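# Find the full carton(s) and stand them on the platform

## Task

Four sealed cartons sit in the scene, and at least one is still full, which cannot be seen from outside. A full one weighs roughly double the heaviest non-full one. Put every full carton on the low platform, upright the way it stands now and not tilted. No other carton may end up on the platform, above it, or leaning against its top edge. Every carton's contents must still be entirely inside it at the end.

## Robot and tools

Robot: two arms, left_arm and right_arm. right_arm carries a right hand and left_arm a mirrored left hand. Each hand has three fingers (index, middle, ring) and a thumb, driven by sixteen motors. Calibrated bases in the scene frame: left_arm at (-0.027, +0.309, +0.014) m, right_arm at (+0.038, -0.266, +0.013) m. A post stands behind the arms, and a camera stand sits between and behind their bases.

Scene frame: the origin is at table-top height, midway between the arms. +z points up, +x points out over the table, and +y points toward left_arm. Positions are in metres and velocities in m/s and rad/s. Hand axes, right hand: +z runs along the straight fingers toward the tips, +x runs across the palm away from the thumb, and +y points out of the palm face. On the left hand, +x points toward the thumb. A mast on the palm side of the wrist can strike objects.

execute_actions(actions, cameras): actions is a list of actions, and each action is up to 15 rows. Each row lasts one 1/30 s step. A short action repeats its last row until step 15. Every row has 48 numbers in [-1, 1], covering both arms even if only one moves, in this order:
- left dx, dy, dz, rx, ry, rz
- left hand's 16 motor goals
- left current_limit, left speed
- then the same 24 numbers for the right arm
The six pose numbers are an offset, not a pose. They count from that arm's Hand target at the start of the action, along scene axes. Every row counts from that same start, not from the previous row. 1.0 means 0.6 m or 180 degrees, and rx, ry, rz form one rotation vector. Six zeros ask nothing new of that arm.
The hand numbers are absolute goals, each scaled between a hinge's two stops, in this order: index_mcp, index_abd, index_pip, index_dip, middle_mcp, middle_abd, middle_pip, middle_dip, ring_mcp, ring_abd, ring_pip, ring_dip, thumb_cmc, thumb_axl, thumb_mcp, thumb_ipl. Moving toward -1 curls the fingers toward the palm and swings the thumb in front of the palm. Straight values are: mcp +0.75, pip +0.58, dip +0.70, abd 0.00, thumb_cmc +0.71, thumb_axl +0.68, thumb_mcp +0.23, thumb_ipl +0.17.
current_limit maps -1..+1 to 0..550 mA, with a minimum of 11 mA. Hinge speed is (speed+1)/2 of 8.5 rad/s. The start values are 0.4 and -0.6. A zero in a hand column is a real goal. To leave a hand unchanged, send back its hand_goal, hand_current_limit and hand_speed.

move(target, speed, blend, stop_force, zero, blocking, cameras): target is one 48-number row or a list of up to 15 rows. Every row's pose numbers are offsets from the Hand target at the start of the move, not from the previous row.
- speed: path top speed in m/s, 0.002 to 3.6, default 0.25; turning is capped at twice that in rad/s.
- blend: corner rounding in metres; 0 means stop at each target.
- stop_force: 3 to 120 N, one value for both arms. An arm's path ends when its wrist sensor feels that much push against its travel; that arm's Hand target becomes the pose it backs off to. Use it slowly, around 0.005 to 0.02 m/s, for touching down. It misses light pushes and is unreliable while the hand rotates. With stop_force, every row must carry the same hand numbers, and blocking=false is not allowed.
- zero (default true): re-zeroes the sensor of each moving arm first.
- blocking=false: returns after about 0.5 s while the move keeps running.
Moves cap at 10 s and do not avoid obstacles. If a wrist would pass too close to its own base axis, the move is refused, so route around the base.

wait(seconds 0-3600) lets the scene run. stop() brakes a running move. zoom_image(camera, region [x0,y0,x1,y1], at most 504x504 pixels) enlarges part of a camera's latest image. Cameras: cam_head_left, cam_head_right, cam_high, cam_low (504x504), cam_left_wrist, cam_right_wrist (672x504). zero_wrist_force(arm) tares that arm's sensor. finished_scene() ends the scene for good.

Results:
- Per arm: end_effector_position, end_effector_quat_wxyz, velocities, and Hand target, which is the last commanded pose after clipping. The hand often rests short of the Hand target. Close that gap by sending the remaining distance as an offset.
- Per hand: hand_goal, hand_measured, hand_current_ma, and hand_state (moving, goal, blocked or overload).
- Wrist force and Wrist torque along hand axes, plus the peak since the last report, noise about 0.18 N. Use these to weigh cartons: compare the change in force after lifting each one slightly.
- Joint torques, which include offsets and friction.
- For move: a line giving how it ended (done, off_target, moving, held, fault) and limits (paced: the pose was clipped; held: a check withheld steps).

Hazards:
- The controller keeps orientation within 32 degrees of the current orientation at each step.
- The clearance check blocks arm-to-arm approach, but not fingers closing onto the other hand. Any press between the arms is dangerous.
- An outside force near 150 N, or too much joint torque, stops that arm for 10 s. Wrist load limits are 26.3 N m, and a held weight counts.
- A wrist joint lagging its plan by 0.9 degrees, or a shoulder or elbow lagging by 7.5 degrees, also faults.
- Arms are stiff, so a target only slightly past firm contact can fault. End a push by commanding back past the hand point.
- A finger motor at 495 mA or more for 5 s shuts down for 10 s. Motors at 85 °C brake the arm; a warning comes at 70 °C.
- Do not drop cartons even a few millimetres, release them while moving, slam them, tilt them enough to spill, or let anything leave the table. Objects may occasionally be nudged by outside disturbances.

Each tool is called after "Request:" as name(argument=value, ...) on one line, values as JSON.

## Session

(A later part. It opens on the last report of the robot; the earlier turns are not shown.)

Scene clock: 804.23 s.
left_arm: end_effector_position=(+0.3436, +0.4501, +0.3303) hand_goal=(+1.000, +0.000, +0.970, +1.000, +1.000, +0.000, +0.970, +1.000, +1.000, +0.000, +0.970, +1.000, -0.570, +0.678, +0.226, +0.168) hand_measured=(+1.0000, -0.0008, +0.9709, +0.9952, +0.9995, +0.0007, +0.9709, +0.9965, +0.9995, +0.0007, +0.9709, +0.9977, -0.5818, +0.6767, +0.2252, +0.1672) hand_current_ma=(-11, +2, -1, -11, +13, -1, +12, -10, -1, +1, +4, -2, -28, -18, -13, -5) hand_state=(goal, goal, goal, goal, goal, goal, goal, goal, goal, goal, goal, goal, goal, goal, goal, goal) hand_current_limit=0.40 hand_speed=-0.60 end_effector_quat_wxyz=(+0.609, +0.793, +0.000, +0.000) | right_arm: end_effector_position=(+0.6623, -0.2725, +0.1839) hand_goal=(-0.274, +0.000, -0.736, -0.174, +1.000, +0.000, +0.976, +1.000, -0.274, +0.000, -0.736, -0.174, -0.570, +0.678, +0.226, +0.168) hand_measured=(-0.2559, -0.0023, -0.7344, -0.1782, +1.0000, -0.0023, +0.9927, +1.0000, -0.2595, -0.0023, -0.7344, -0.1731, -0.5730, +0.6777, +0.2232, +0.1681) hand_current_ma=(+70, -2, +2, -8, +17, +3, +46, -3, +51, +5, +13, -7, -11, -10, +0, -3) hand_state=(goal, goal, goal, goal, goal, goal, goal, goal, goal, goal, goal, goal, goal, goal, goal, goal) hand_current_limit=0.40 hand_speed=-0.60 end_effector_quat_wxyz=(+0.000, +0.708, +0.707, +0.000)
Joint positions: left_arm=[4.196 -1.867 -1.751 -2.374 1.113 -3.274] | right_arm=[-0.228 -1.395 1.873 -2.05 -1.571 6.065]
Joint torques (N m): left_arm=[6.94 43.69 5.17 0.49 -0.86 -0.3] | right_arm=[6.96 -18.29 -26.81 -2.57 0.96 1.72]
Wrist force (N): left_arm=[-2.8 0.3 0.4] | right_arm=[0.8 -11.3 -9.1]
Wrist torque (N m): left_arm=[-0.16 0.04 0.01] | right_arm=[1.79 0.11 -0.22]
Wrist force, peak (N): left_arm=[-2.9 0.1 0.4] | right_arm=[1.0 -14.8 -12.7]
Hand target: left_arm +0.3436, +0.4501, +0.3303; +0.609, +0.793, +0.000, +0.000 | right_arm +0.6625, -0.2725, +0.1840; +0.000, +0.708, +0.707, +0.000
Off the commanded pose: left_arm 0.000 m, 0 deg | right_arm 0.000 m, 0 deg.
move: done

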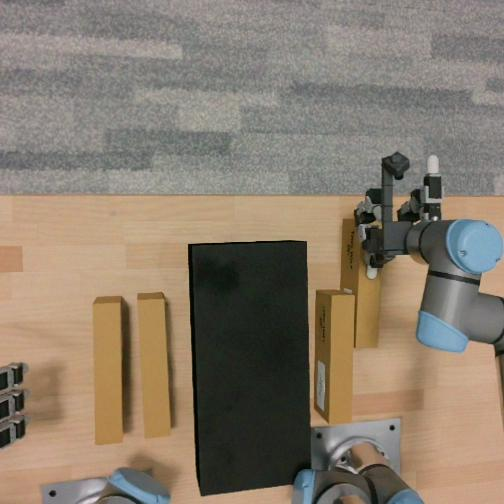

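Request:
move(target=[[0,0,0,0,0,0, 1,0,0.97,1, 1,0,0.97,1, 1,0,0.97,1, -0.571,0.678,0.226,0.168, 0.4,-0.6, 0,0,0.05,0,0,0, -0.274,0,-0.737,-0.174, 1,0,0.975,1, -0.274,0,-0.737,-0.174, -0.571,0.678,0.226,0.168, 0.4,-0.6],[0,0,0,0,0,0, 1,0,0.97,1, 1,0,0.97,1, 1,0,0.97,1, -0.571,0.678,0.226,0.168, 0.4,-0.6, -0.26,0.1,0.05,0,0,0, -0.274,0,-0.737,-0.174, 1,0,0.975,1, -0.274,0,-0.737,-0.174, -0.571,0.678,0.226,0.168, 0.4,-0.6],[0,0,0,0,0,0, 1,0,0.97,1, 1,0,0.97,1, 1,0,0.97,1, -0.571,0.678,0.226,0.168, 0.4,-0.6, -0.26,0.1,0.015,0,0,0, -0.274,0,-0.737,-0.174, 1,0,0.975,1, -0.274,0,-0.737,-0.174, -0.571,0.678,0.226,0.168, 0.4,-0.6]], speed=0.2, blend=[0.01,0.01,0])

Request:
move(target=[0,0,0,0,0,0, 1,0,0.97,1, 1,0,0.97,1, 1,0,0.97,1, -0.571,0.678,0.226,0.168, 0.4,-0.6, 0.0,0,-0.12,0,0,0, -0.274,0,-0.737,-0.174, 1,0,0.975,1, -0.274,0,-0.737,-0.174, -0.571,0.678,0.226,0.168, 0.4,-0.6], speed=0.01, stop_force=12, cameras=["cam_right_wrist","cam_high"])

Scene clock: 829.27 s.
left_arm: end_effector_position=(+0.3436, +0.4501, +0.3303) hand_goal=(+1.000, +0.000, +0.970, +1.000, +1.000, +0.000, +0.970, +1.000, +1.000, +0.000, +0.970, +1.000, -0.570, +0.678, +0.226, +0.168) hand_measured=(+0.9995, -0.0008, +0.9722, +0.9952, +0.9995, +0.0007, +0.9709, +0.9965, +0.9995, -0.0008, +0.9709, +0.9977, -0.5831, +0.6777, +0.2252, +0.1672) hand_current_ma=(+0, -1, -8, -6, -7, -4, +11, -15, +12, -10, +5, -6, -40, -14, +0, +13) hand_state=(goal, goal, goal, goal, goal, goal, goal, goal, goal, goal, goal, goal, goal, goal, goal, goal) hand_current_limit=0.40 hand_speed=-0.60 end_effector_quat_wxyz=(+0.609, +0.793, +0.000, +0.000) | right_arm: end_effector_position=(+0.5066, -0.2125, +0.1931) hand_goal=(-0.274, +0.000, -0.736, -0.174, +1.000, +0.000, +0.976, +1.000, -0.274, +0.000, -0.736, -0.174, -0.570, +0.678, +0.226, +0.168) hand_measured=(-0.2559, -0.0023, -0.7344, -0.1795, +0.9959, -0.0023, +0.9722, +0.9990, -0.2595, -0.0023, -0.7344, -0.1731, -0.5718, +0.6767, +0.2232, +0.1681) hand_current_ma=(+69, +2, +4, -7, +2, +2, -10, -8, +58, +3, +14, -3, -10, +1, +4, +5) hand_state=(goal, goal, goal, goal, goal, goal, goal, goal, goal, goal, goal, goal, goal, goal, goal, goal) hand_current_limit=0.40 hand_speed=-0.60 end_effector_quat_wxyz=(+0.000, +0.708, +0.707, +0.000)
Joint positions: left_arm=[4.196 -1.867 -1.751 -2.374 1.113 -3.274] | right_arm=[-0.16 -1.775 2.221 -2.018 -1.571 6.132]
Joint torques (N m): left_arm=[6.32 43.94 5.46 0.44 -0.74 -0.15] | right_arm=[5.93 -22.2 -11.54 -5.09 0.98 1.45]
Wrist force (N): left_arm=[-2.6 0.1 0.2] | right_arm=[1.0 -0.2 0.0]
Wrist torque (N m): left_arm=[-0.16 0.01 0.03] | right_arm=[0.06 -0.13 0.03]
Wrist force, peak (N): left_arm=[-3.1 0.4 0.5] | right_arm=[0.6 -11.9 -9.5]
Hand target: left_arm +0.3436, +0.4501, +0.3303; +0.609, +0.793, +0.000, +0.000 | right_arm +0.5065, -0.2125, +0.1930; +0.000, +0.708, +0.707, +0.000
Off the commanded pose: left_arm 0.000 m, 0 deg | right_arm 0.000 m, 0 deg.
move: done

Scene clock: 831.30 s.
left_arm: end_effector_position=(+0.3436, +0.4501, +0.3303) hand_goal=(+1.000, +0.000, +0.970, +1.000, +1.000, +0.000, +0.970, +1.000, +1.000, +0.000, +0.970, +1.000, -0.570, +0.678, +0.226, +0.168) hand_measured=(+0.9995, +0.0007, +0.9709, +0.9952, +1.0000, +0.0007, +0.9696, +0.9952, +1.0000, -0.0008, +0.9722, +0.9990, -0.5843, +0.6777, +0.2252, +0.1672) hand_current_ma=(-11, +4, -16, -15, -3, -2, +12, -20, +6, +0, -5, -7, -24, -10, +2, +8) hand_state=(goal, goal, goal, goal, goal, goal, goal, goal, goal, goal, goal, goal, goal, goal, goal, goal) hand_current_limit=0.40 hand_speed=-0.60 end_effector_quat_wxyz=(+0.609, +0.793, +0.000, +0.000) | right_arm: end_effector_position=(+0.5066, -0.2125, +0.1849) hand_goal=(-0.274, +0.000, -0.736, -0.174, +1.000, +0.000, +0.976, +1.000, -0.274, +0.000, -0.736, -0.174, -0.570, +0.678, +0.226, +0.168) hand_measured=(-0.2559, -0.0023, -0.7344, -0.1782, +0.9983, -0.0023, +0.9799, +1.0000, -0.2583, -0.0023, -0.7344, -0.1731, -0.5718, +0.6767, +0.2232, +0.1672) hand_current_ma=(+66, -1, +4, -10, +13, +3, +17, -5, +59, -6, +18, +1, -14, +3, +1, -1) hand_state=(goal, goal, goal, goal, goal, goal, goal, goal, goal, goal, goal, goal, goal, goal, goal, goal) hand_current_limit=0.40 hand_speed=-0.60 end_effector_quat_wxyz=(+0.000, +0.708, +0.707, +0.000)
Joint positions: left_arm=[4.196 -1.867 -1.751 -2.374 1.113 -3.274] | right_arm=[-0.16 -1.765 2.237 -2.044 -1.571 6.132]
Joint torques (N m): left_arm=[6.25 43.28 5.01 0.41 -0.88 -0.23] | right_arm=[5.95 -17.98 -18.91 2.86 0.8 1.56]
Wrist force (N): left_arm=[-2.7 0.0 0.3] | right_arm=[0.5 9.3 -11.5]
Wrist torque (N m): left_arm=[-0.19 0.04 0.01] | right_arm=[1.27 0.21 0.22]
Wrist force, peak (N): left_arm=[-3.1 0.3 0.3] | right_arm=[0.6 13.0 -15.2]
Hand target: left_arm +0.3436, +0.4501, +0.3303; +0.609, +0.793, +0.000, +0.000 | right_arm +0.5066, -0.2125, +0.1849; +0.000, +0.708, +0.707, +0.000 (not the last commanded pose)
Off the commanded pose: left_arm 0.000 m, 0 deg | right_arm 0.064 m, 0 deg.
move: contact (right_arm)
Images, in order (width x height): cam_high 504x504, cam_right_wrist 672x504.

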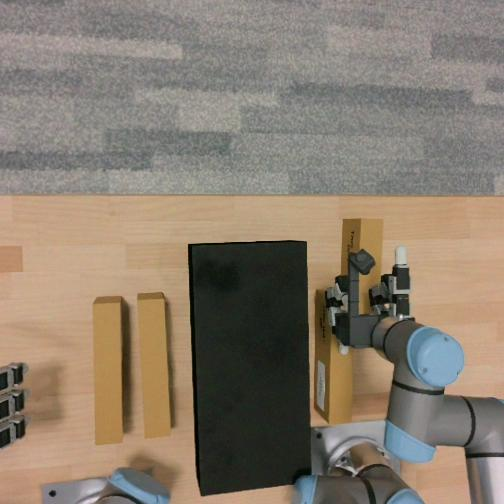

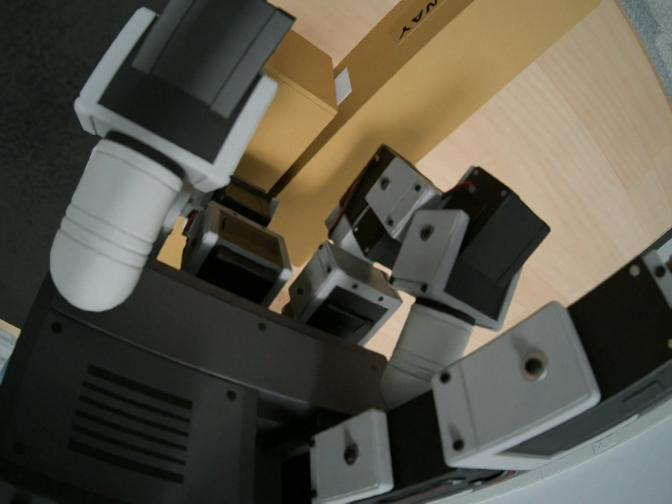

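Request:
move(target=[0,0,0,0,0,0, 1,0,0.97,1, 1,0,0.97,1, 1,0,0.97,1, -0.571,0.678,0.226,0.168, 0.4,-0.6, 0.012,0,-0.003,0,0,0, -0.274,0,-0.737,-0.174, 1,0,0.975,1, -0.274,0,-0.737,-0.174, -0.571,0.678,0.226,0.168, 0.4,-0.6], speed=0.02)

Request:
move(target=[0,0,0,0,0,0, 1,0,0.97,1, 1,0,0.97,1, 1,0,0.97,1, -0.571,0.678,0.226,0.168, 0.4,-0.6, 0.02,0,0,0,0,0, -0.274,0,-0.737,-0.174, 1,0,0.975,1, -0.274,0,-0.737,-0.174, -0.571,0.678,0.226,0.168, 0.4,-0.6], speed=0.02)

Request:
move(target=[0,0,0,0,0,0, 1,0,0.97,1, 1,0,0.97,1, 1,0,0.97,1, -0.571,0.678,0.226,0.168, 0.4,-0.6, 0.02,0,0,0,0,0, -0.274,0,-0.737,-0.174, 1,0,0.975,1, -0.274,0,-0.737,-0.174, -0.571,0.678,0.226,0.168, 0.4,-0.6], speed=0.02, cameras=["cam_high"])

Scene clock: 847.43 s.
left_arm: end_effector_position=(+0.3436, +0.4501, +0.3303) hand_goal=(+1.000, +0.000, +0.970, +1.000, +1.000, +0.000, +0.970, +1.000, +1.000, +0.000, +0.970, +1.000, -0.570, +0.678, +0.226, +0.168) hand_measured=(+1.0000, -0.0023, +0.9709, +0.9952, +0.9995, +0.0007, +0.9709, +0.9965, +0.9995, +0.0007, +0.9709, +0.9977, -0.5818, +0.6767, +0.2242, +0.1681) hand_current_ma=(-2, +3, -12, -4, +4, -1, +14, -13, +7, -4, +11, -4, -24, +0, +14, -1) hand_state=(goal, goal, goal, goal, goal, goal, goal, goal, goal, goal, goal, goal, goal, goal, goal, goal) hand_current_limit=0.40 hand_speed=-0.60 end_effector_quat_wxyz=(+0.609, +0.793, +0.000, +0.000) | right_arm: end_effector_position=(+0.5136, -0.2125, +0.1831) hand_goal=(-0.274, +0.000, -0.736, -0.174, +1.000, +0.000, +0.976, +1.000, -0.274, +0.000, -0.736, -0.174, -0.570, +0.678, +0.226, +0.168) hand_measured=(-0.2547, -0.0023, -0.7344, -0.1782, +1.0000, -0.0023, +0.9978, +1.0000, -0.2595, -0.0023, -0.7344, -0.1744, -0.5718, +0.6777, +0.2232, +0.1681) hand_current_ma=(+69, -6, +5, -4, +24, +5, +73, +0, +52, -1, +7, -9, -12, -9, -4, +5) hand_state=(goal, goal, goal, goal, goal, goal, blocked, goal, goal, goal, goal, goal, goal, goal, goal, goal) hand_current_limit=0.40 hand_speed=-0.60 end_effector_quat_wxyz=(+0.000, +0.708, +0.707, +0.000)
Joint positions: left_arm=[4.196 -1.867 -1.751 -2.374 1.113 -3.274] | right_arm=[-0.157 -1.743 2.225 -2.054 -1.571 6.135]
Joint torques (N m): left_arm=[6.02 43.15 5.31 0.42 -0.79 -0.27] | right_arm=[5.26 -3.22 -28.63 -8.39 0.9 1.5]
Wrist force (N): left_arm=[-2.9 0.0 0.2] | right_arm=[0.6 -17.4 -13.8]
Wrist torque (N m): left_arm=[-0.18 0.04 0.00] | right_arm=[2.32 0.24 -0.41]
Wrist force, peak (N): left_arm=[-3.0 0.1 0.6] | right_arm=[0.6 -17.4 -13.8]
Hand target: left_arm +0.3436, +0.4501, +0.3303; +0.609, +0.793, +0.000, +0.000 | right_arm +0.5138, -0.2125, +0.1831; +0.000, +0.708, +0.707, +0.000
Off the commanded pose: left_arm 0.000 m, 0 deg | right_arm 0.000 m, 0 deg.
move: done

Scene clock: 848.47 s.
left_arm: end_effector_position=(+0.3436, +0.4501, +0.3303) hand_goal=(+1.000, +0.000, +0.970, +1.000, +1.000, +0.000, +0.970, +1.000, +1.000, +0.000, +0.970, +1.000, -0.570, +0.678, +0.226, +0.168) hand_measured=(+0.9995, -0.0008, +0.9709, +0.9939, +0.9995, +0.0007, +0.9709, +0.9965, +0.9995, -0.0008, +0.9709, +0.9965, -0.5831, +0.6777, +0.2262, +0.1681) hand_current_ma=(-21, +14, -25, -9, +4, -6, +5, -4, +17, +1, +14, -9, -19, -4, -4, +9) hand_state=(goal, goal, goal, goal, goal, goal, goal, goal, goal, goal, goal, goal, goal, goal, goal, goal) hand_current_limit=0.40 hand_speed=-0.60 end_effector_quat_wxyz=(+0.609, +0.793, +0.000, +0.000) | right_arm: end_effector_position=(+0.5256, -0.2125, +0.1831) hand_goal=(-0.274, +0.000, -0.736, -0.174, +1.000, +0.000, +0.976, +1.000, -0.274, +0.000, -0.736, -0.174, -0.570, +0.678, +0.226, +0.168) hand_measured=(-0.2547, -0.0023, -0.7344, -0.1795, +1.0000, -0.0023, +0.9978, +1.0000, -0.2583, -0.0023, -0.7331, -0.1731, -0.5705, +0.6777, +0.2232, +0.1672) hand_current_ma=(+65, -8, +6, -4, +14, -3, +62, -2, +50, +5, +19, -7, -8, +3, -2, +3) hand_state=(goal, goal, goal, goal, goal, goal, blocked, goal, goal, goal, goal, goal, goal, goal, goal, goal) hand_current_limit=0.40 hand_speed=-0.60 end_effector_quat_wxyz=(+0.000, +0.708, +0.707, +0.000)
Joint positions: left_arm=[4.196 -1.867 -1.751 -2.374 1.113 -3.274] | right_arm=[-0.152 -1.711 2.199 -2.06 -1.571 6.14]
Joint torques (N m): left_arm=[6.54 43.3 5.24 0.57 -0.77 -0.23] | right_arm=[5.1 -4.1 -27.89 -8.35 0.68 1.54]
Wrist force (N): left_arm=[-2.7 0.0 0.2] | right_arm=[0.6 -16.7 -13.7]
Wrist torque (N m): left_arm=[-0.17 0.03 0.01] | right_arm=[2.45 0.24 -0.38]
Wrist force, peak (N): left_arm=[-3.2 0.0 0.3] | right_arm=[0.5 -18.2 -13.7]
Hand target: left_arm +0.3436, +0.4501, +0.3303; +0.609, +0.793, +0.000, +0.000 | right_arm +0.5258, -0.2125, +0.1831; +0.000, +0.708, +0.707, +0.000
Off the commanded pose: left_arm 0.000 m, 0 deg | right_arm 0.000 m, 0 deg.
move: done

Scene clock: 849.50 s.
left_arm: end_effector_position=(+0.3436, +0.4501, +0.3303) hand_goal=(+1.000, +0.000, +0.970, +1.000, +1.000, +0.000, +0.970, +1.000, +1.000, +0.000, +0.970, +1.000, -0.570, +0.678, +0.226, +0.168) hand_measured=(+0.9995, -0.0008, +0.9696, +0.9952, +1.0000, +0.0007, +0.9709, +0.9965, +0.9995, -0.0008, +0.9709, +0.9965, -0.5831, +0.6777, +0.2262, +0.1681) hand_current_ma=(-13, +2, -1, -8, -4, -12, +13, -19, -4, +5, +11, -7, -27, -9, +3, +3) hand_state=(goal, goal, goal, goal, goal, goal, goal, goal, goal, goal, goal, goal, goal, goal, goal, goal) hand_current_limit=0.40 hand_speed=-0.60 end_effector_quat_wxyz=(+0.609, +0.793, +0.000, +0.000) | right_arm: end_effector_position=(+0.5376, -0.2125, +0.1831) hand_goal=(-0.274, +0.000, -0.736, -0.174, +1.000, +0.000, +0.976, +1.000, -0.274, +0.000, -0.736, -0.174, -0.570, +0.678, +0.226, +0.168) hand_measured=(-0.2559, -0.0008, -0.7344, -0.1782, +1.0000, -0.0023, +0.9978, +1.0000, -0.2595, -0.0023, -0.7344, -0.1744, -0.5705, +0.6777, +0.2232, +0.1672) hand_current_ma=(+66, +6, +7, -4, +15, +4, +61, -7, +51, +0, +18, -1, -14, -6, -4, -6) hand_state=(goal, goal, goal, goal, goal, goal, blocked, goal, goal, goal, goal, goal, goal, goal, goal, goal) hand_current_limit=0.40 hand_speed=-0.60 end_effector_quat_wxyz=(+0.000, +0.708, +0.707, +0.000)
Joint positions: left_arm=[4.196 -1.867 -1.751 -2.374 1.113 -3.274] | right_arm=[-0.148 -1.679 2.172 -2.065 -1.571 6.144]
Joint torques (N m): left_arm=[6.22 43.21 5.32 0.45 -0.82 -0.11] | right_arm=[5.85 -5.94 -26.35 -8.09 -0.22 1.61]
Wrist force (N): left_arm=[-2.7 0.3 0.1] | right_arm=[0.6 -16.2 -15.0]
Wrist torque (N m): left_arm=[-0.14 0.02 0.00] | right_arm=[2.48 0.28 -0.36]
Wrist force, peak (N): left_arm=[-3.0 -0.1 0.1] | right_arm=[0.2 -18.1 -13.9]
Hand target: left_arm +0.3436, +0.4501, +0.3303; +0.609, +0.793, +0.000, +0.000 | right_arm +0.5378, -0.2125, +0.1831; +0.000, +0.708, +0.707, +0.000
Off the commanded pose: left_arm 0.000 m, 0 deg | right_arm 0.000 m, 0 deg.
move: done

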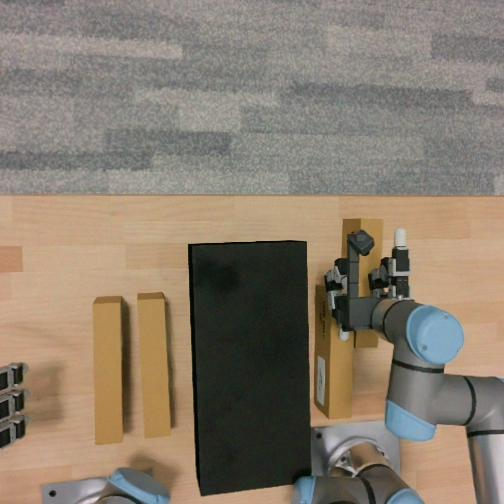

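Request:
move(target=[[0,0,0,0,0,0, 1,0,0.97,1, 1,0,0.97,1, 1,0,0.97,1, -0.571,0.678,0.226,0.168, 0.4,-0.6, 0,0,0.06,0,0,0, -0.274,0,-0.737,-0.174, 1,0,0.975,1, -0.274,0,-0.737,-0.174, -0.571,0.678,0.226,0.168, 0.4,-0.6],[0.24,-0.398,-0.08,0.3228,0.3228,0.4208, -0.274,0,-0.737,-0.174, 1,0,0.975,1, -0.274,0,-0.737,-0.174, -0.571,0.678,0.226,0.168, 0.4,-0.6, 0,-0.3,0.15,0,0,0, -0.274,0,-0.737,-0.174, 1,0,0.975,1, -0.274,0,-0.737,-0.174, -0.571,0.678,0.226,0.168, 0.4,-0.6]], speed=0.3, blend=[0,0], cameras=["all"])

Request:
zoom_image(camera="cam_high", region=[80, 220, 260, 450])

Scene clock: 879.67 s.
left_arm: end_effector_position=(+0.3950, +0.3624, +0.3132) hand_goal=(+1.000, +0.000, +0.970, +1.000, +1.000, +0.000, +0.970, +1.000, +1.000, +0.000, +0.970, +1.000, -0.570, +0.678, +0.226, +0.168) hand_measured=(+0.9995, +0.0095, +0.9683, +0.9977, +0.9995, +0.0065, +0.9683, +0.9990, +1.0000, +0.0124, +0.9683, +0.9977, -0.5693, +0.6777, +0.2242, +0.1672) hand_current_ma=(-6, +24, -15, -11, -6, -2, +8, +8, +11, +11, +4, -1, -1, -15, -5, +4) hand_state=(goal, goal, goal, goal, goal, goal, goal, goal, goal, goal, goal, goal, goal, goal, goal, goal) hand_current_limit=0.40 hand_speed=-0.60 end_effector_quat_wxyz=(+0.433, +0.853, +0.292, +0.000) | right_arm: end_effector_position=(+0.5378, -0.2904, +0.2425) hand_goal=(-0.274, +0.000, -0.736, -0.174, +1.000, +0.000, +0.976, +1.000, -0.274, +0.000, -0.736, -0.174, -0.570, +0.678, +0.226, +0.168) hand_measured=(-0.2559, -0.0023, -0.7331, -0.1782, +0.9959, -0.0023, +0.9722, +0.9990, -0.2595, -0.0023, -0.7344, -0.1744, -0.5718, +0.6767, +0.2232, +0.1672) hand_current_ma=(+66, -5, +6, -10, +5, +14, +2, -9, +48, +3, +20, +3, -8, -9, -1, +2) hand_state=(goal, goal, goal, goal, goal, goal, goal, goal, goal, goal, goal, goal, goal, goal, goal, goal) hand_current_limit=0.40 hand_speed=-0.60 end_effector_quat_wxyz=(+0.000, +0.708, +0.707, +0.000)
Joint positions: left_arm=[4.138 -1.387 -2.096 -1.91 0.935 -4.104] | right_arm=[-0.34 -1.761 2.075 -1.886 -1.571 5.953]
Joint torques (N m): left_arm=[-0.56 13.59 18.55 1.04 -1.34 -0.6] | right_arm=[-6.94 -24.65 -28.85 -0.21 1.44 -1.36]
Wrist force (N): left_arm=[-3.9 0.7 -1.0] | right_arm=[0.5 -0.1 0.0]
Wrist torque (N m): left_arm=[0.08 0.26 -0.33] | right_arm=[0.09 -0.07 0.18]
Wrist force, peak (N): left_arm=[-2.9 3.6 0.3] | right_arm=[0.8 -16.1 -15.1]
Hand target: left_arm +0.3950, +0.3624, +0.3132; +0.433, +0.853, +0.292, +0.000 (not the last commanded pose) | right_arm +0.5378, -0.2906, +0.2425; +0.000, +0.708, +0.707, +0.000 (not the last commanded pose)
Off the commanded pose: left_arm 0.180 m, 72 deg | right_arm 0.107 m, 0 deg.
FORCE FAULT: contact force on the left arm reached its limit, and that arm stopped. The contact can be on any part of that arm, not only on its tool. That arm's remaining commands of this call were not run. That arm is still stopped at the end of this call. That arm stays stopped for about 9 more seconds. Until then a move that you send moves the other arm only, and its call returns only when the move has ended. Once the stop has ended, the next robot result says so. If the stop ends while you think or write, that arm runs what you send next, counted from a new Hand target: where the arm stands when the stop ends. While its stop runs, that arm, its gripper or tool too, takes no new command. Until it ends, the stop uses up actions while you think or wait. An arm that is not stopped still takes commands.
move: fault (left_arm), off_target (right_arm; braked at the fault stop of left_arm); path passed 1 of 2 targets; target 2's new numbers were not sent

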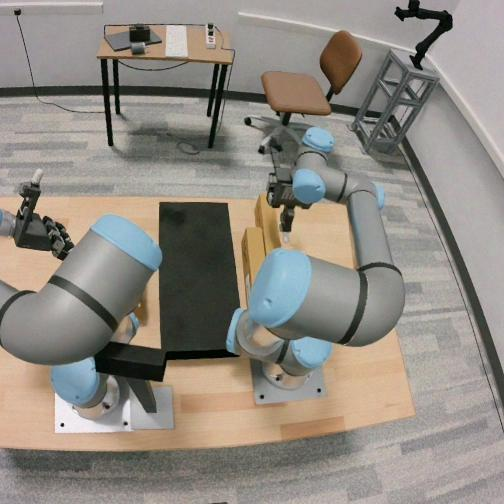

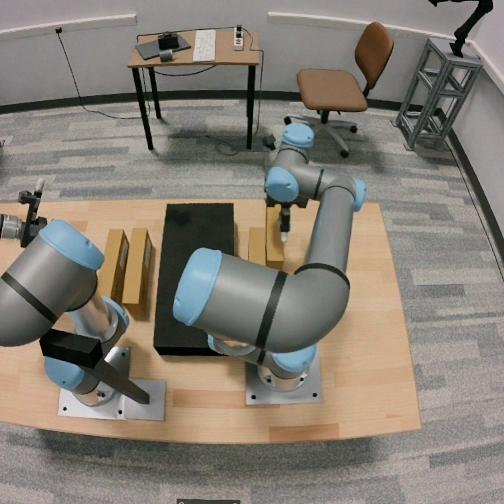

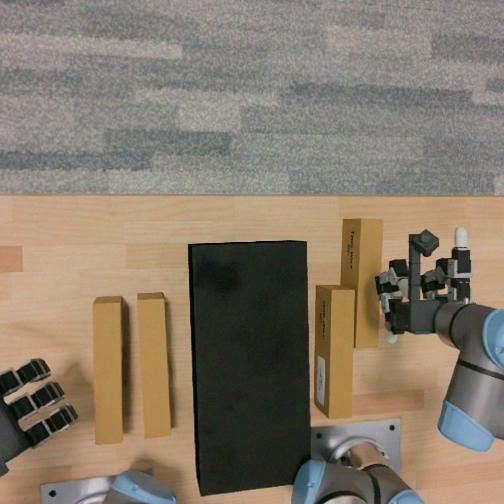

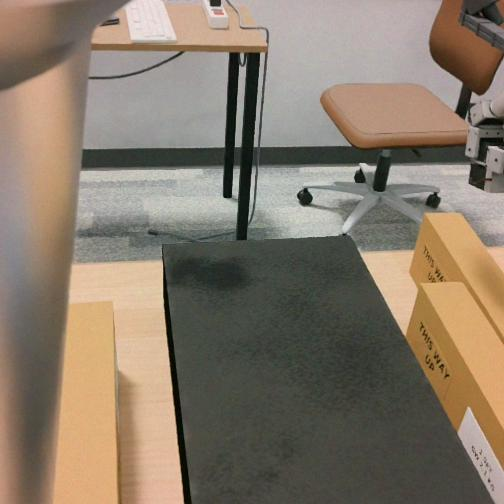

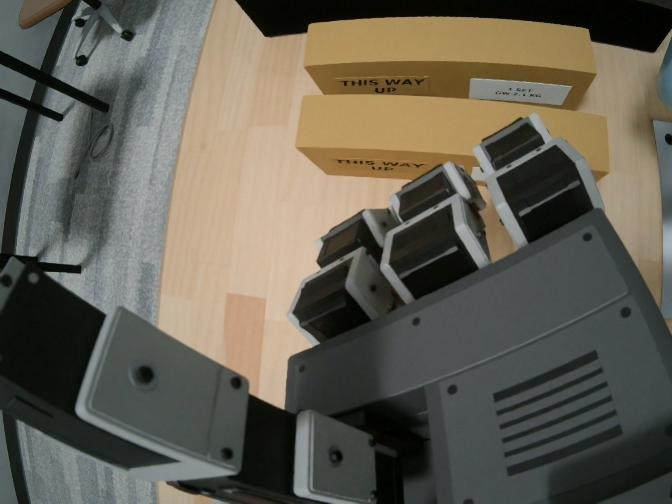

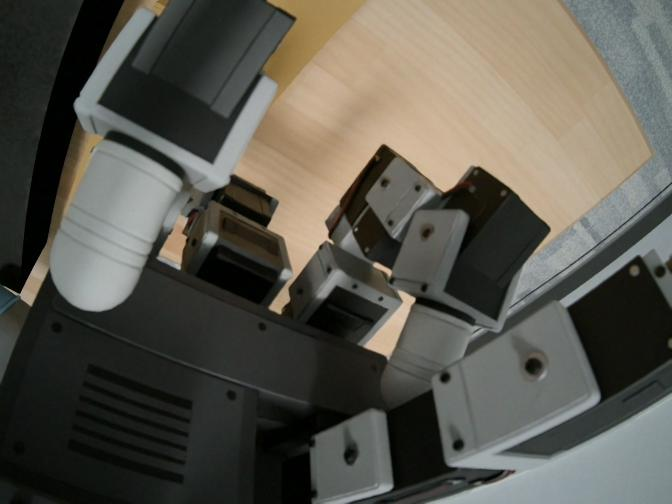

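Scaled by 2.191 from the camera's image (finer frame: 720x720).

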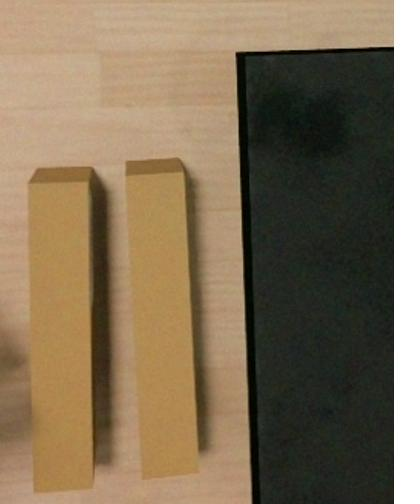

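Request:
wait(seconds=1)

Scene clock: 982.17 s.
left_arm: end_effector_position=(+0.3950, +0.3624, +0.3132) hand_goal=(+1.000, +0.000, +0.970, +1.000, +1.000, +0.000, +0.970, +1.000, +1.000, +0.000, +0.970, +1.000, -0.570, +0.678, +0.226, +0.168) hand_measured=(+1.0000, +0.0109, +0.9670, +0.9965, +0.9995, +0.0065, +0.9670, +1.0000, +0.9995, +0.0109, +0.9683, +0.9977, -0.5680, +0.6767, +0.2232, +0.1672) hand_current_ma=(+1, +21, -7, +2, -4, -1, +7, -6, +10, +15, +13, -7, +1, +2, -2, -7) hand_state=(goal, goal, goal, goal, goal, goal, goal, goal, goal, goal, goal, goal, goal, goal, goal, goal) hand_current_limit=0.40 hand_speed=-0.60 end_effector_quat_wxyz=(+0.433, +0.853, +0.292, +0.000) | right_arm: end_effector_position=(+0.5378, -0.2906, +0.2425) hand_goal=(-0.274, +0.000, -0.736, -0.174, +1.000, +0.000, +0.976, +1.000, -0.274, +0.000, -0.736, -0.174, -0.570, +0.678, +0.226, +0.168) hand_measured=(-0.2547, -0.0023, -0.7344, -0.1782, +0.9959, -0.0023, +0.9722, +0.9990, -0.2595, -0.0023, -0.7344, -0.1744, -0.5718, +0.6767, +0.2232, +0.1672) hand_current_ma=(+65, -3, +4, -4, +1, +2, -5, -9, +58, +5, +19, +2, -8, -5, -1, +3) hand_state=(goal, goal, goal, goal, goal, goal, goal, goal, goal, goal, goal, goal, goal, goal, goal, goal) hand_current_limit=0.40 hand_speed=-0.60 end_effector_quat_wxyz=(+0.000, +0.708, +0.707, +0.000)
Joint positions: left_arm=[4.138 -1.387 -2.096 -1.91 0.935 -4.104] | right_arm=[-0.34 -1.761 2.075 -1.885 -1.571 5.952]
Joint torques (N m): left_arm=[-1.04 13 19.15 0.85 -1.3 0.23] | right_arm=[-5.21 -24.03 -28.62 -0.18 1.42 -1.51]
Wrist force (N): left_arm=[-3.6 1.0 -0.7] | right_arm=[0.3 0.1 0.1]
Wrist torque (N m): left_arm=[0.08 0.24 -0.30] | right_arm=[0.11 -0.03 0.16]
Wrist force, peak (N): left_arm=[-4.0 1.2 -1.2] | right_arm=[1.0 0.0 -0.2]
Hand target: left_arm +0.3950, +0.3624, +0.3132; +0.433, +0.853, +0.292, +0.000 (not the last commanded pose) | right_arm +0.5378, -0.2906, +0.2425; +0.000, +0.708, +0.707, +0.000 (not the last commanded pose)
Off the commanded pose: left_arm 0.180 m, 72 deg | right_arm 0.106 m, 0 deg.
FORCE FAULT, CONTINUED: the left arm's stop, for the force fault that an earlier result reported, is over. The rest of the stop counts as 19 of the actions that you can send in this scene. That arm's target is now where it stood when the stop ended, not its last command. That arm accepts commands again.
wait: 1.00 s; at rest from the start

Request:
move(target=[[0.13,0.12,0.05,0.07,0.07,0.09, -0.274,0,-0.737,-0.174, 1,0,0.975,1, -0.274,0,-0.737,-0.174, -0.571,0.678,0.226,0.168, 0.4,-0.6, 0,0,0,0,0,0, -0.274,0,-0.737,-0.174, 1,0,0.975,1, -0.274,0,-0.737,-0.174, -0.571,0.678,0.226,0.168, 0.4,-0.6],[0.292,0.064,0.06,0.2083,0.2083,0.2698, -0.274,0,-0.737,-0.174, 1,0,0.975,1, -0.274,0,-0.737,-0.174, -0.571,0.678,0.226,0.168, 0.4,-0.6, 0,0,0,0,0,0, -0.274,0,-0.737,-0.174, 1,0,0.975,1, -0.274,0,-0.737,-0.174, -0.571,0.678,0.226,0.168, 0.4,-0.6]], speed=0.2, blend=0.02, cameras=["all"])

Scene clock: 997.20 s.
left_arm: end_effector_position=(+0.4942, +0.4260, +0.3447) hand_goal=(-0.274, +0.000, -0.736, -0.174, +1.000, +0.000, +0.976, +1.000, -0.274, +0.000, -0.736, -0.174, -0.570, +0.678, +0.226, +0.168) hand_measured=(-0.2222, +0.0095, -0.7357, -0.1770, +0.9935, +0.0051, +0.9670, +0.9977, -0.2185, +0.0124, -0.7382, -0.1795, -0.5655, +0.6777, +0.2193, +0.1672) hand_current_ma=(+60, +2, +2, -5, -10, +6, -11, -13, +80, +17, +9, +3, -3, -10, -7, +1) hand_state=(blocked, goal, goal, goal, goal, goal, goal, goal, blocked, goal, goal, goal, goal, goal, goal, goal) hand_current_limit=0.40 hand_speed=-0.60 end_effector_quat_wxyz=(+0.239, +0.825, +0.512, -0.001) | right_arm: end_effector_position=(+0.5378, -0.2906, +0.2425) hand_goal=(-0.274, +0.000, -0.736, -0.174, +1.000, +0.000, +0.976, +1.000, -0.274, +0.000, -0.736, -0.174, -0.570, +0.678, +0.226, +0.168) hand_measured=(-0.2547, -0.0023, -0.7344, -0.1795, +0.9959, -0.0023, +0.9722, +0.9990, -0.2595, -0.0023, -0.7344, -0.1744, -0.5718, +0.6777, +0.2232, +0.1672) hand_current_ma=(+69, +8, +8, -4, +1, +6, -13, -13, +48, -1, +7, -1, -7, -6, -6, -7) hand_state=(goal, goal, goal, goal, goal, goal, goal, goal, goal, goal, goal, goal, goal, goal, goal, goal) hand_current_limit=0.40 hand_speed=-0.60 end_effector_quat_wxyz=(+0.000, +0.708, +0.707, +0.000)
Joint positions: left_arm=[3.928 -1.415 -1.885 -1.553 1.107 -4.964] | right_arm=[-0.34 -1.761 2.075 -1.885 -1.571 5.952]
Joint torques (N m): left_arm=[-1.89 16.95 21.32 2.3 -1.29 -0.49] | right_arm=[-5.25 -23.92 -28.41 -0.15 1.47 -1.55]
Wrist force (N): left_arm=[-3.4 0.0 -2.1] | right_arm=[0.4 0.0 0.0]
Wrist torque (N m): left_arm=[0.27 0.28 -0.44] | right_arm=[0.10 -0.06 0.17]
Wrist force, peak (N): left_arm=[-4.6 3.9 -1.3] | right_arm=[0.8 0.4 -0.3]
Hand target: left_arm +0.4942, +0.4260, +0.3447; +0.239, +0.825, +0.512, -0.001 (not the last commanded pose) | right_arm +0.5378, -0.2906, +0.2425; +0.000, +0.708, +0.707, +0.000
Off the commanded pose: left_arm 0.080 m, 38 deg | right_arm 0.000 m, 0 deg.
FORCE FAULT: contact force on the left arm reached its limit, and that arm stopped. The contact can be on any part of that arm, not only on its tool. That arm's remaining commands of this call were not run. That arm is still stopped at the end of this call. That arm stays stopped for about 10 more seconds. Until then a move that you send moves the other arm only, and its call returns only when the move has ended. Once the stop has ended, the next robot result says so. If the stop ends while you think or write, that arm runs what you send next, counted from a new Hand target: where the arm stands when the stop ends. While its stop runs, that arm, its gripper or tool too, takes no new command. Until it ends, the stop uses up actions while you think or wait. An arm that is not stopped still takes commands.
move: fault (left_arm); path passed 1 of 2 targets

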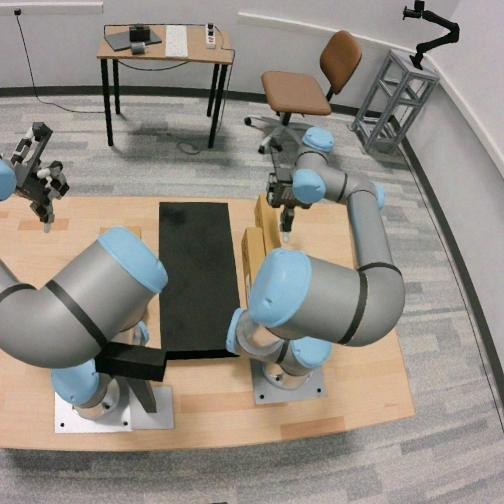

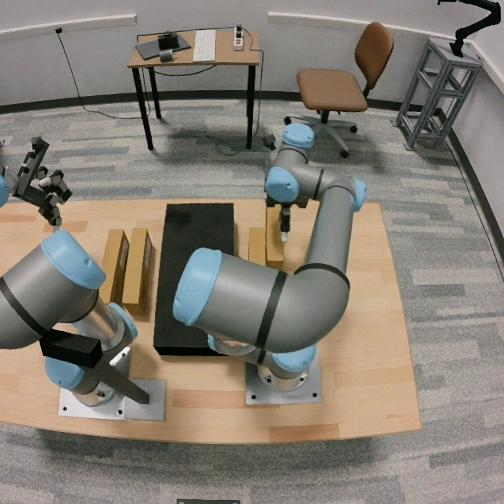

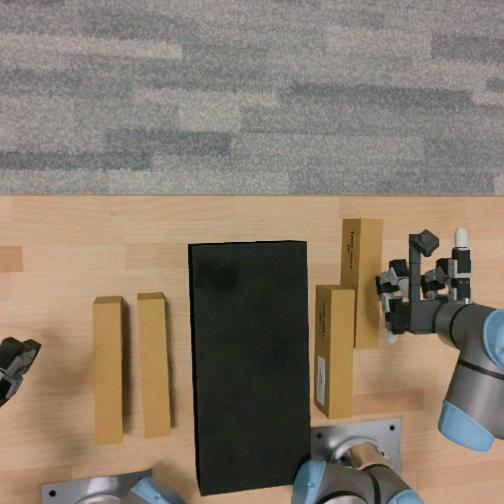

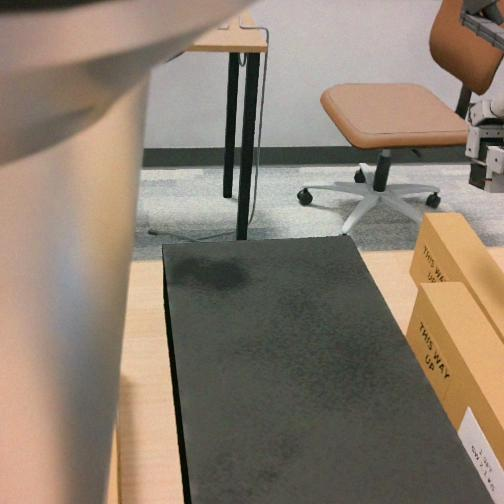

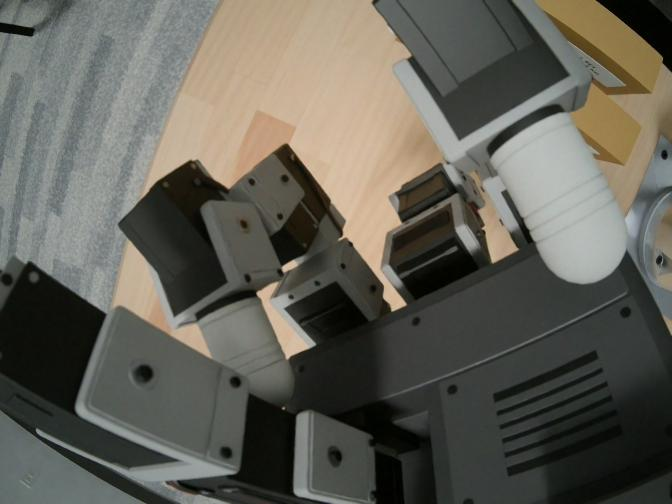

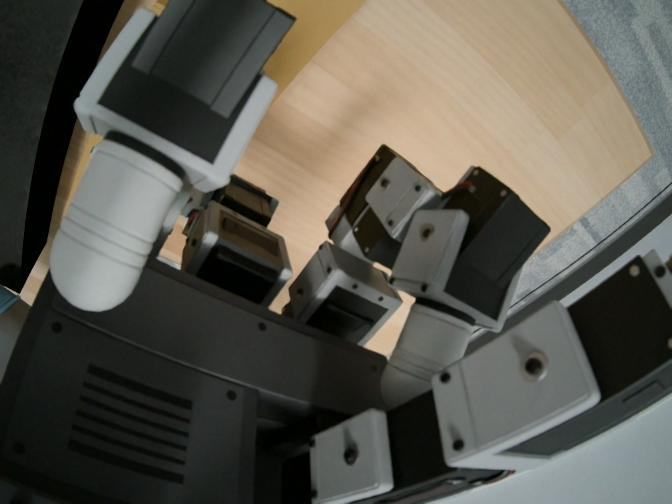

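Request:
wait(seconds=0.5)

Request:
move(target=[0.12,0.48,0.03,0,0,0, -0.274,0,-0.737,-0.174, 1,0,0.975,1, -0.274,0,-0.737,-0.174, -0.571,0.678,0.226,0.168, 0.4,-0.6, 0,0,0,0,0,0, -0.274,0,-0.737,-0.174, 1,0,0.975,1, -0.274,0,-0.737,-0.174, -0.571,0.678,0.226,0.168, 0.4,-0.6], speed=0.25, cameras=["cam_head_left","cam_low"])

Scene clock: 1050.00 s.
left_arm: end_effector_position=(+0.4942, +0.4260, +0.3447) hand_goal=(-0.274, +0.000, -0.736, -0.174, +1.000, +0.000, +0.976, +1.000, -0.274, +0.000, -0.736, -0.174, -0.570, +0.678, +0.226, +0.168) hand_measured=(-0.2222, +0.0095, -0.7370, -0.1770, +0.9922, +0.0051, +0.9670, +0.9965, -0.2173, +0.0109, -0.7382, -0.1795, -0.5655, +0.6777, +0.2212, +0.1681) hand_current_ma=(+57, +13, -4, -17, -18, -11, +3, -15, +72, +3, +19, +9, +9, -14, -4, -2) hand_state=(blocked, goal, goal, goal, goal, goal, goal, goal, blocked, goal, goal, goal, goal, goal, goal, goal) hand_current_limit=0.40 hand_speed=-0.60 end_effector_quat_wxyz=(+0.239, +0.825, +0.512, -0.001) | right_arm: end_effector_position=(+0.5378, -0.2906, +0.2425) hand_goal=(-0.274, +0.000, -0.736, -0.174, +1.000, +0.000, +0.976, +1.000, -0.274, +0.000, -0.736, -0.174, -0.570, +0.678, +0.226, +0.168) hand_measured=(-0.2559, -0.0023, -0.7344, -0.1795, +0.9959, -0.0023, +0.9722, +0.9990, -0.2583, -0.0023, -0.7344, -0.1731, -0.5718, +0.6767, +0.2232, +0.1672) hand_current_ma=(+65, -3, +2, -1, +7, +9, -7, -7, +45, +4, +19, -1, -15, -11, -8, +1) hand_state=(goal, goal, goal, goal, goal, goal, goal, goal, goal, goal, goal, goal, goal, goal, goal, goal) hand_current_limit=0.40 hand_speed=-0.60 end_effector_quat_wxyz=(+0.000, +0.708, +0.707, +0.000)
Joint positions: left_arm=[3.928 -1.415 -1.885 -1.553 1.107 -4.964] | right_arm=[-0.34 -1.761 2.075 -1.885 -1.571 5.952]
Joint torques (N m): left_arm=[-0.6 16.45 20.84 2.03 -1.37 0.18] | right_arm=[-5.31 -24.4 -28.88 -0.33 1.35 -1.45]
Wrist force (N): left_arm=[-3.4 0.1 -2.5] | right_arm=[0.4 -0.2 0.3]
Wrist torque (N m): left_arm=[0.31 0.27 -0.44] | right_arm=[0.06 -0.07 0.17]
Wrist force, peak (N): left_arm=[-3.6 0.0 -2.7] | right_arm=[1.0 0.3 -0.4]
Hand target: left_arm +0.4942, +0.4260, +0.3447; +0.239, +0.825, +0.512, -0.001 (not the last commanded pose) | right_arm +0.5378, -0.2906, +0.2425; +0.000, +0.708, +0.707, +0.000
Off the commanded pose: left_arm 0.080 m, 38 deg | right_arm 0.000 m, 0 deg.
FORCE FAULT, CONTINUED: the left arm's stop, for the force fault that an earlier result reported, is over. The rest of the stop counts as 19 of the actions that you can send in this scene. During its stop the left arm's controller moved it back a little. That arm's target is now where it stood when the stop ended, not its last command. That arm accepts commands again.
wait: 0.50 s; at rest from the start

Scene clock: 1052.10 s.
left_arm: end_effector_position=(+0.5662, +0.7140, +0.3627) hand_goal=(-0.274, +0.000, -0.736, -0.174, +1.000, +0.000, +0.976, +1.000, -0.274, +0.000, -0.736, -0.174, -0.570, +0.678, +0.226, +0.168) hand_measured=(-0.2222, +0.0095, -0.7370, -0.1782, +0.9910, +0.0051, +0.9670, +0.9939, -0.2173, +0.0124, -0.7382, -0.1795, -0.5667, +0.6777, +0.2203, +0.1672) hand_current_ma=(+58, +7, +1, -18, -8, +2, +1, -6, +81, +11, +1, +1, +3, -7, -16, +3) hand_state=(blocked, goal, goal, goal, goal, goal, goal, goal, blocked, goal, goal, goal, goal, goal, goal, goal) hand_current_limit=0.40 hand_speed=-0.60 end_effector_quat_wxyz=(+0.239, +0.825, +0.512, -0.001) | right_arm: end_effector_position=(+0.5378, -0.2906, +0.2425) hand_goal=(-0.274, +0.000, -0.736, -0.174, +1.000, +0.000, +0.976, +1.000, -0.274, +0.000, -0.736, -0.174, -0.570, +0.678, +0.226, +0.168) hand_measured=(-0.2559, -0.0023, -0.7344, -0.1782, +0.9947, -0.0023, +0.9722, +0.9990, -0.2595, -0.0023, -0.7344, -0.1744, -0.5718, +0.6777, +0.2232, +0.1681) hand_current_ma=(+63, +0, +5, -8, +0, +11, -4, -8, +48, +7, +18, +2, -6, -10, +0, +1) hand_state=(goal, goal, goal, goal, goal, goal, goal, goal, goal, goal, goal, goal, goal, goal, goal, goal) hand_current_limit=0.40 hand_speed=-0.60 end_effector_quat_wxyz=(+0.000, +0.708, +0.707, +0.000)
Joint positions: left_arm=[4.138 -2.004 -1.138 -1.809 1.147 -4.736] | right_arm=[-0.34 -1.761 2.075 -1.885 -1.571 5.952]
Joint torques (N m): left_arm=[8.37 31.48 32.41 0.5 0.65 1.5] | right_arm=[-5.19 -24.57 -28.32 -0.29 1.3 -1.47]
Wrist force (N): left_arm=[-3.4 0.2 -1.9] | right_arm=[0.2 0.0 0.1]
Wrist torque (N m): left_arm=[0.26 0.27 -0.41] | right_arm=[0.09 -0.04 0.15]
Wrist force, peak (N): left_arm=[-4.3 0.3 -2.5] | right_arm=[0.7 0.2 -0.4]
Hand target: left_arm +0.5662, +0.7140, +0.3627; +0.239, +0.825, +0.512, -0.001 | right_arm +0.5378, -0.2906, +0.2425; +0.000, +0.708, +0.707, +0.000
Off the commanded pose: left_arm 0.000 m, 0 deg | right_arm 0.000 m, 0 deg.
move: done

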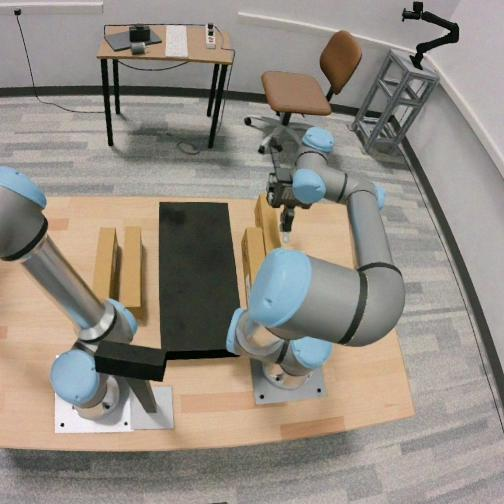

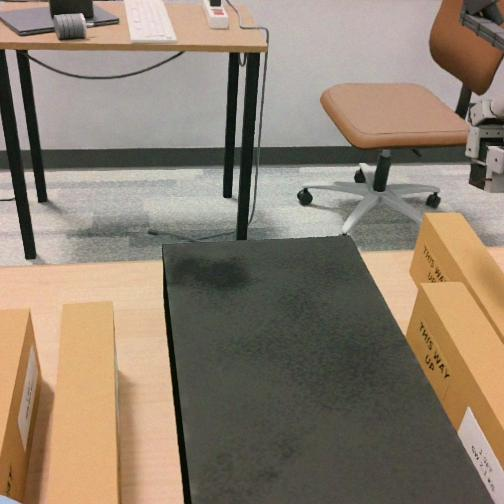

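Request:
move(target=[[0,0,0,0,0,0, -0.274,0,-0.737,-0.174, 1,0,0.975,1, -0.274,0,-0.737,-0.174, -0.571,0.678,0.226,0.168, 0.4,-0.6, 0.035,0.3,0.1,0,0,0, -0.274,0,-0.737,-0.174, 1,0,0.975,1, -0.274,0,-0.737,-0.174, -0.571,0.678,0.226,0.168, 0.4,-0.6],[0,0,0,0,0,0, -0.274,0,-0.737,-0.174, 1,0,0.975,1, -0.274,0,-0.737,-0.174, -0.571,0.678,0.226,0.168, 0.4,-0.6, 0.035,0.759,0.0,0,0,0, -0.274,0,-0.737,-0.174, 1,0,0.975,1, -0.274,0,-0.737,-0.174, -0.571,0.678,0.226,0.168, 0.4,-0.6]], speed=0.25, blend=0.03, cameras=["cam_head_left","cam_high","cam_right_wrist"])

Request:
zoom_image(camera="cam_high", region=[80, 220, 260, 450])

Scene clock: 1069.73 s.
left_arm: end_effector_position=(+0.5662, +0.7140, +0.3627) hand_goal=(-0.274, +0.000, -0.736, -0.174, +1.000, +0.000, +0.976, +1.000, -0.274, +0.000, -0.736, -0.174, -0.570, +0.678, +0.226, +0.168) hand_measured=(-0.2234, +0.0080, -0.7357, -0.1770, +0.9910, +0.0065, +0.9658, +0.9965, -0.2185, +0.0124, -0.7382, -0.1795, -0.5655, +0.6777, +0.2193, +0.1681) hand_current_ma=(+57, +5, -10, -21, -16, +4, +1, -11, +85, +10, -1, +2, -4, -14, -22, -3) hand_state=(blocked, goal, goal, goal, goal, goal, goal, goal, blocked, goal, goal, goal, goal, goal, goal, goal) hand_current_limit=0.40 hand_speed=-0.60 end_effector_quat_wxyz=(+0.239, +0.825, +0.512, -0.001) | right_arm: end_effector_position=(+0.5590, +0.1643, +0.2425) hand_goal=(-0.274, +0.000, -0.736, -0.174, +1.000, +0.000, +0.976, +1.000, -0.274, +0.000, -0.736, -0.174, -0.570, +0.678, +0.226, +0.168) hand_measured=(-0.2559, -0.0008, -0.7357, -0.1782, +0.9959, -0.0023, +0.9722, +0.9990, -0.2595, +0.0065, -0.7344, -0.1744, -0.5667, +0.6767, +0.2232, +0.1681) hand_current_ma=(+66, +1, +12, -2, -1, +1, -4, -3, +57, +4, +8, -1, -2, -4, -2, +3) hand_state=(goal, goal, goal, goal, goal, goal, goal, goal, goal, goal, goal, goal, goal, goal, goal, goal) hand_current_limit=0.40 hand_speed=-0.60 end_effector_quat_wxyz=(-0.083, +0.524, +0.847, +0.030)
Joint positions: left_arm=[4.138 -2.004 -1.137 -1.81 1.147 -4.736] | right_arm=[0.458 -1.321 1.6 -1.813 -1.398 6.283]
Joint torques (N m): left_arm=[6.4 32.21 33.45 0.5 0.54 1.57] | right_arm=[6.01 -27 -30.24 -0.06 -0.53 1.45]
Wrist force (N): left_arm=[-3.4 0.4 -1.8] | right_arm=[0.8 0.1 0.0]
Wrist torque (N m): left_arm=[0.27 0.28 -0.40] | right_arm=[0.13 -0.04 0.04]
Wrist force, peak (N): left_arm=[-3.6 0.1 -2.1] | right_arm=[1.7 0.5 0.9]
Hand target: left_arm +0.5662, +0.7140, +0.3627; +0.239, +0.825, +0.512, -0.001 | right_arm +0.5588, +0.1648, +0.2425; +0.000, +0.708, +0.707, +0.000
Off the commanded pose: left_arm 0.000 m, 0 deg | right_arm 0.001 m, 28 deg.
joint sent to its limit (right arm) — joint 6 (wrist 3), upper limit. The joint targets are off in orientation, not in position.
move: off_target (right_arm)

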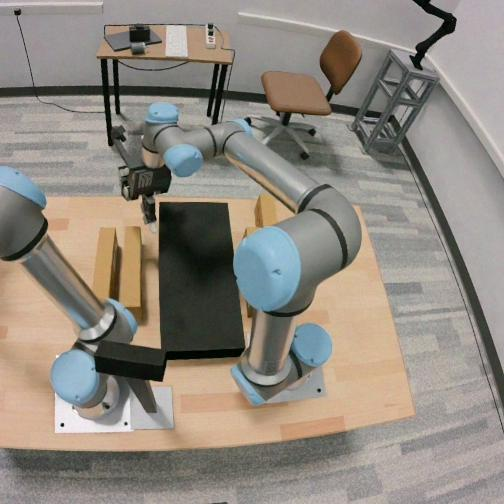

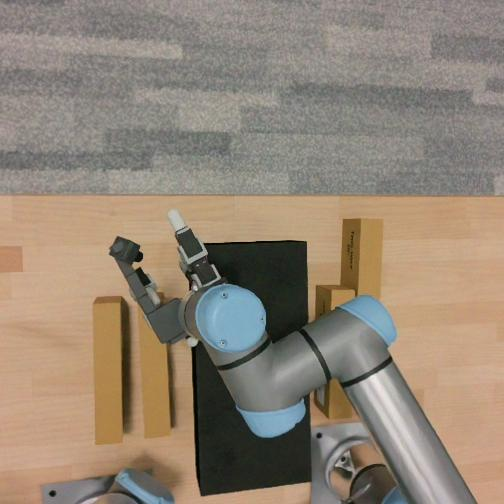

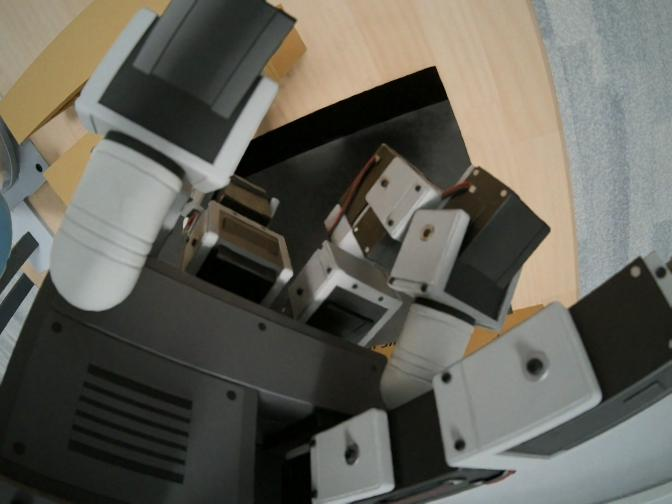

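Scaled by 2.191 from the camera's image (finer frame: 720x720).

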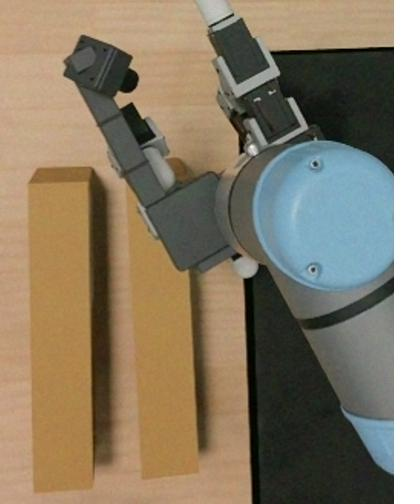

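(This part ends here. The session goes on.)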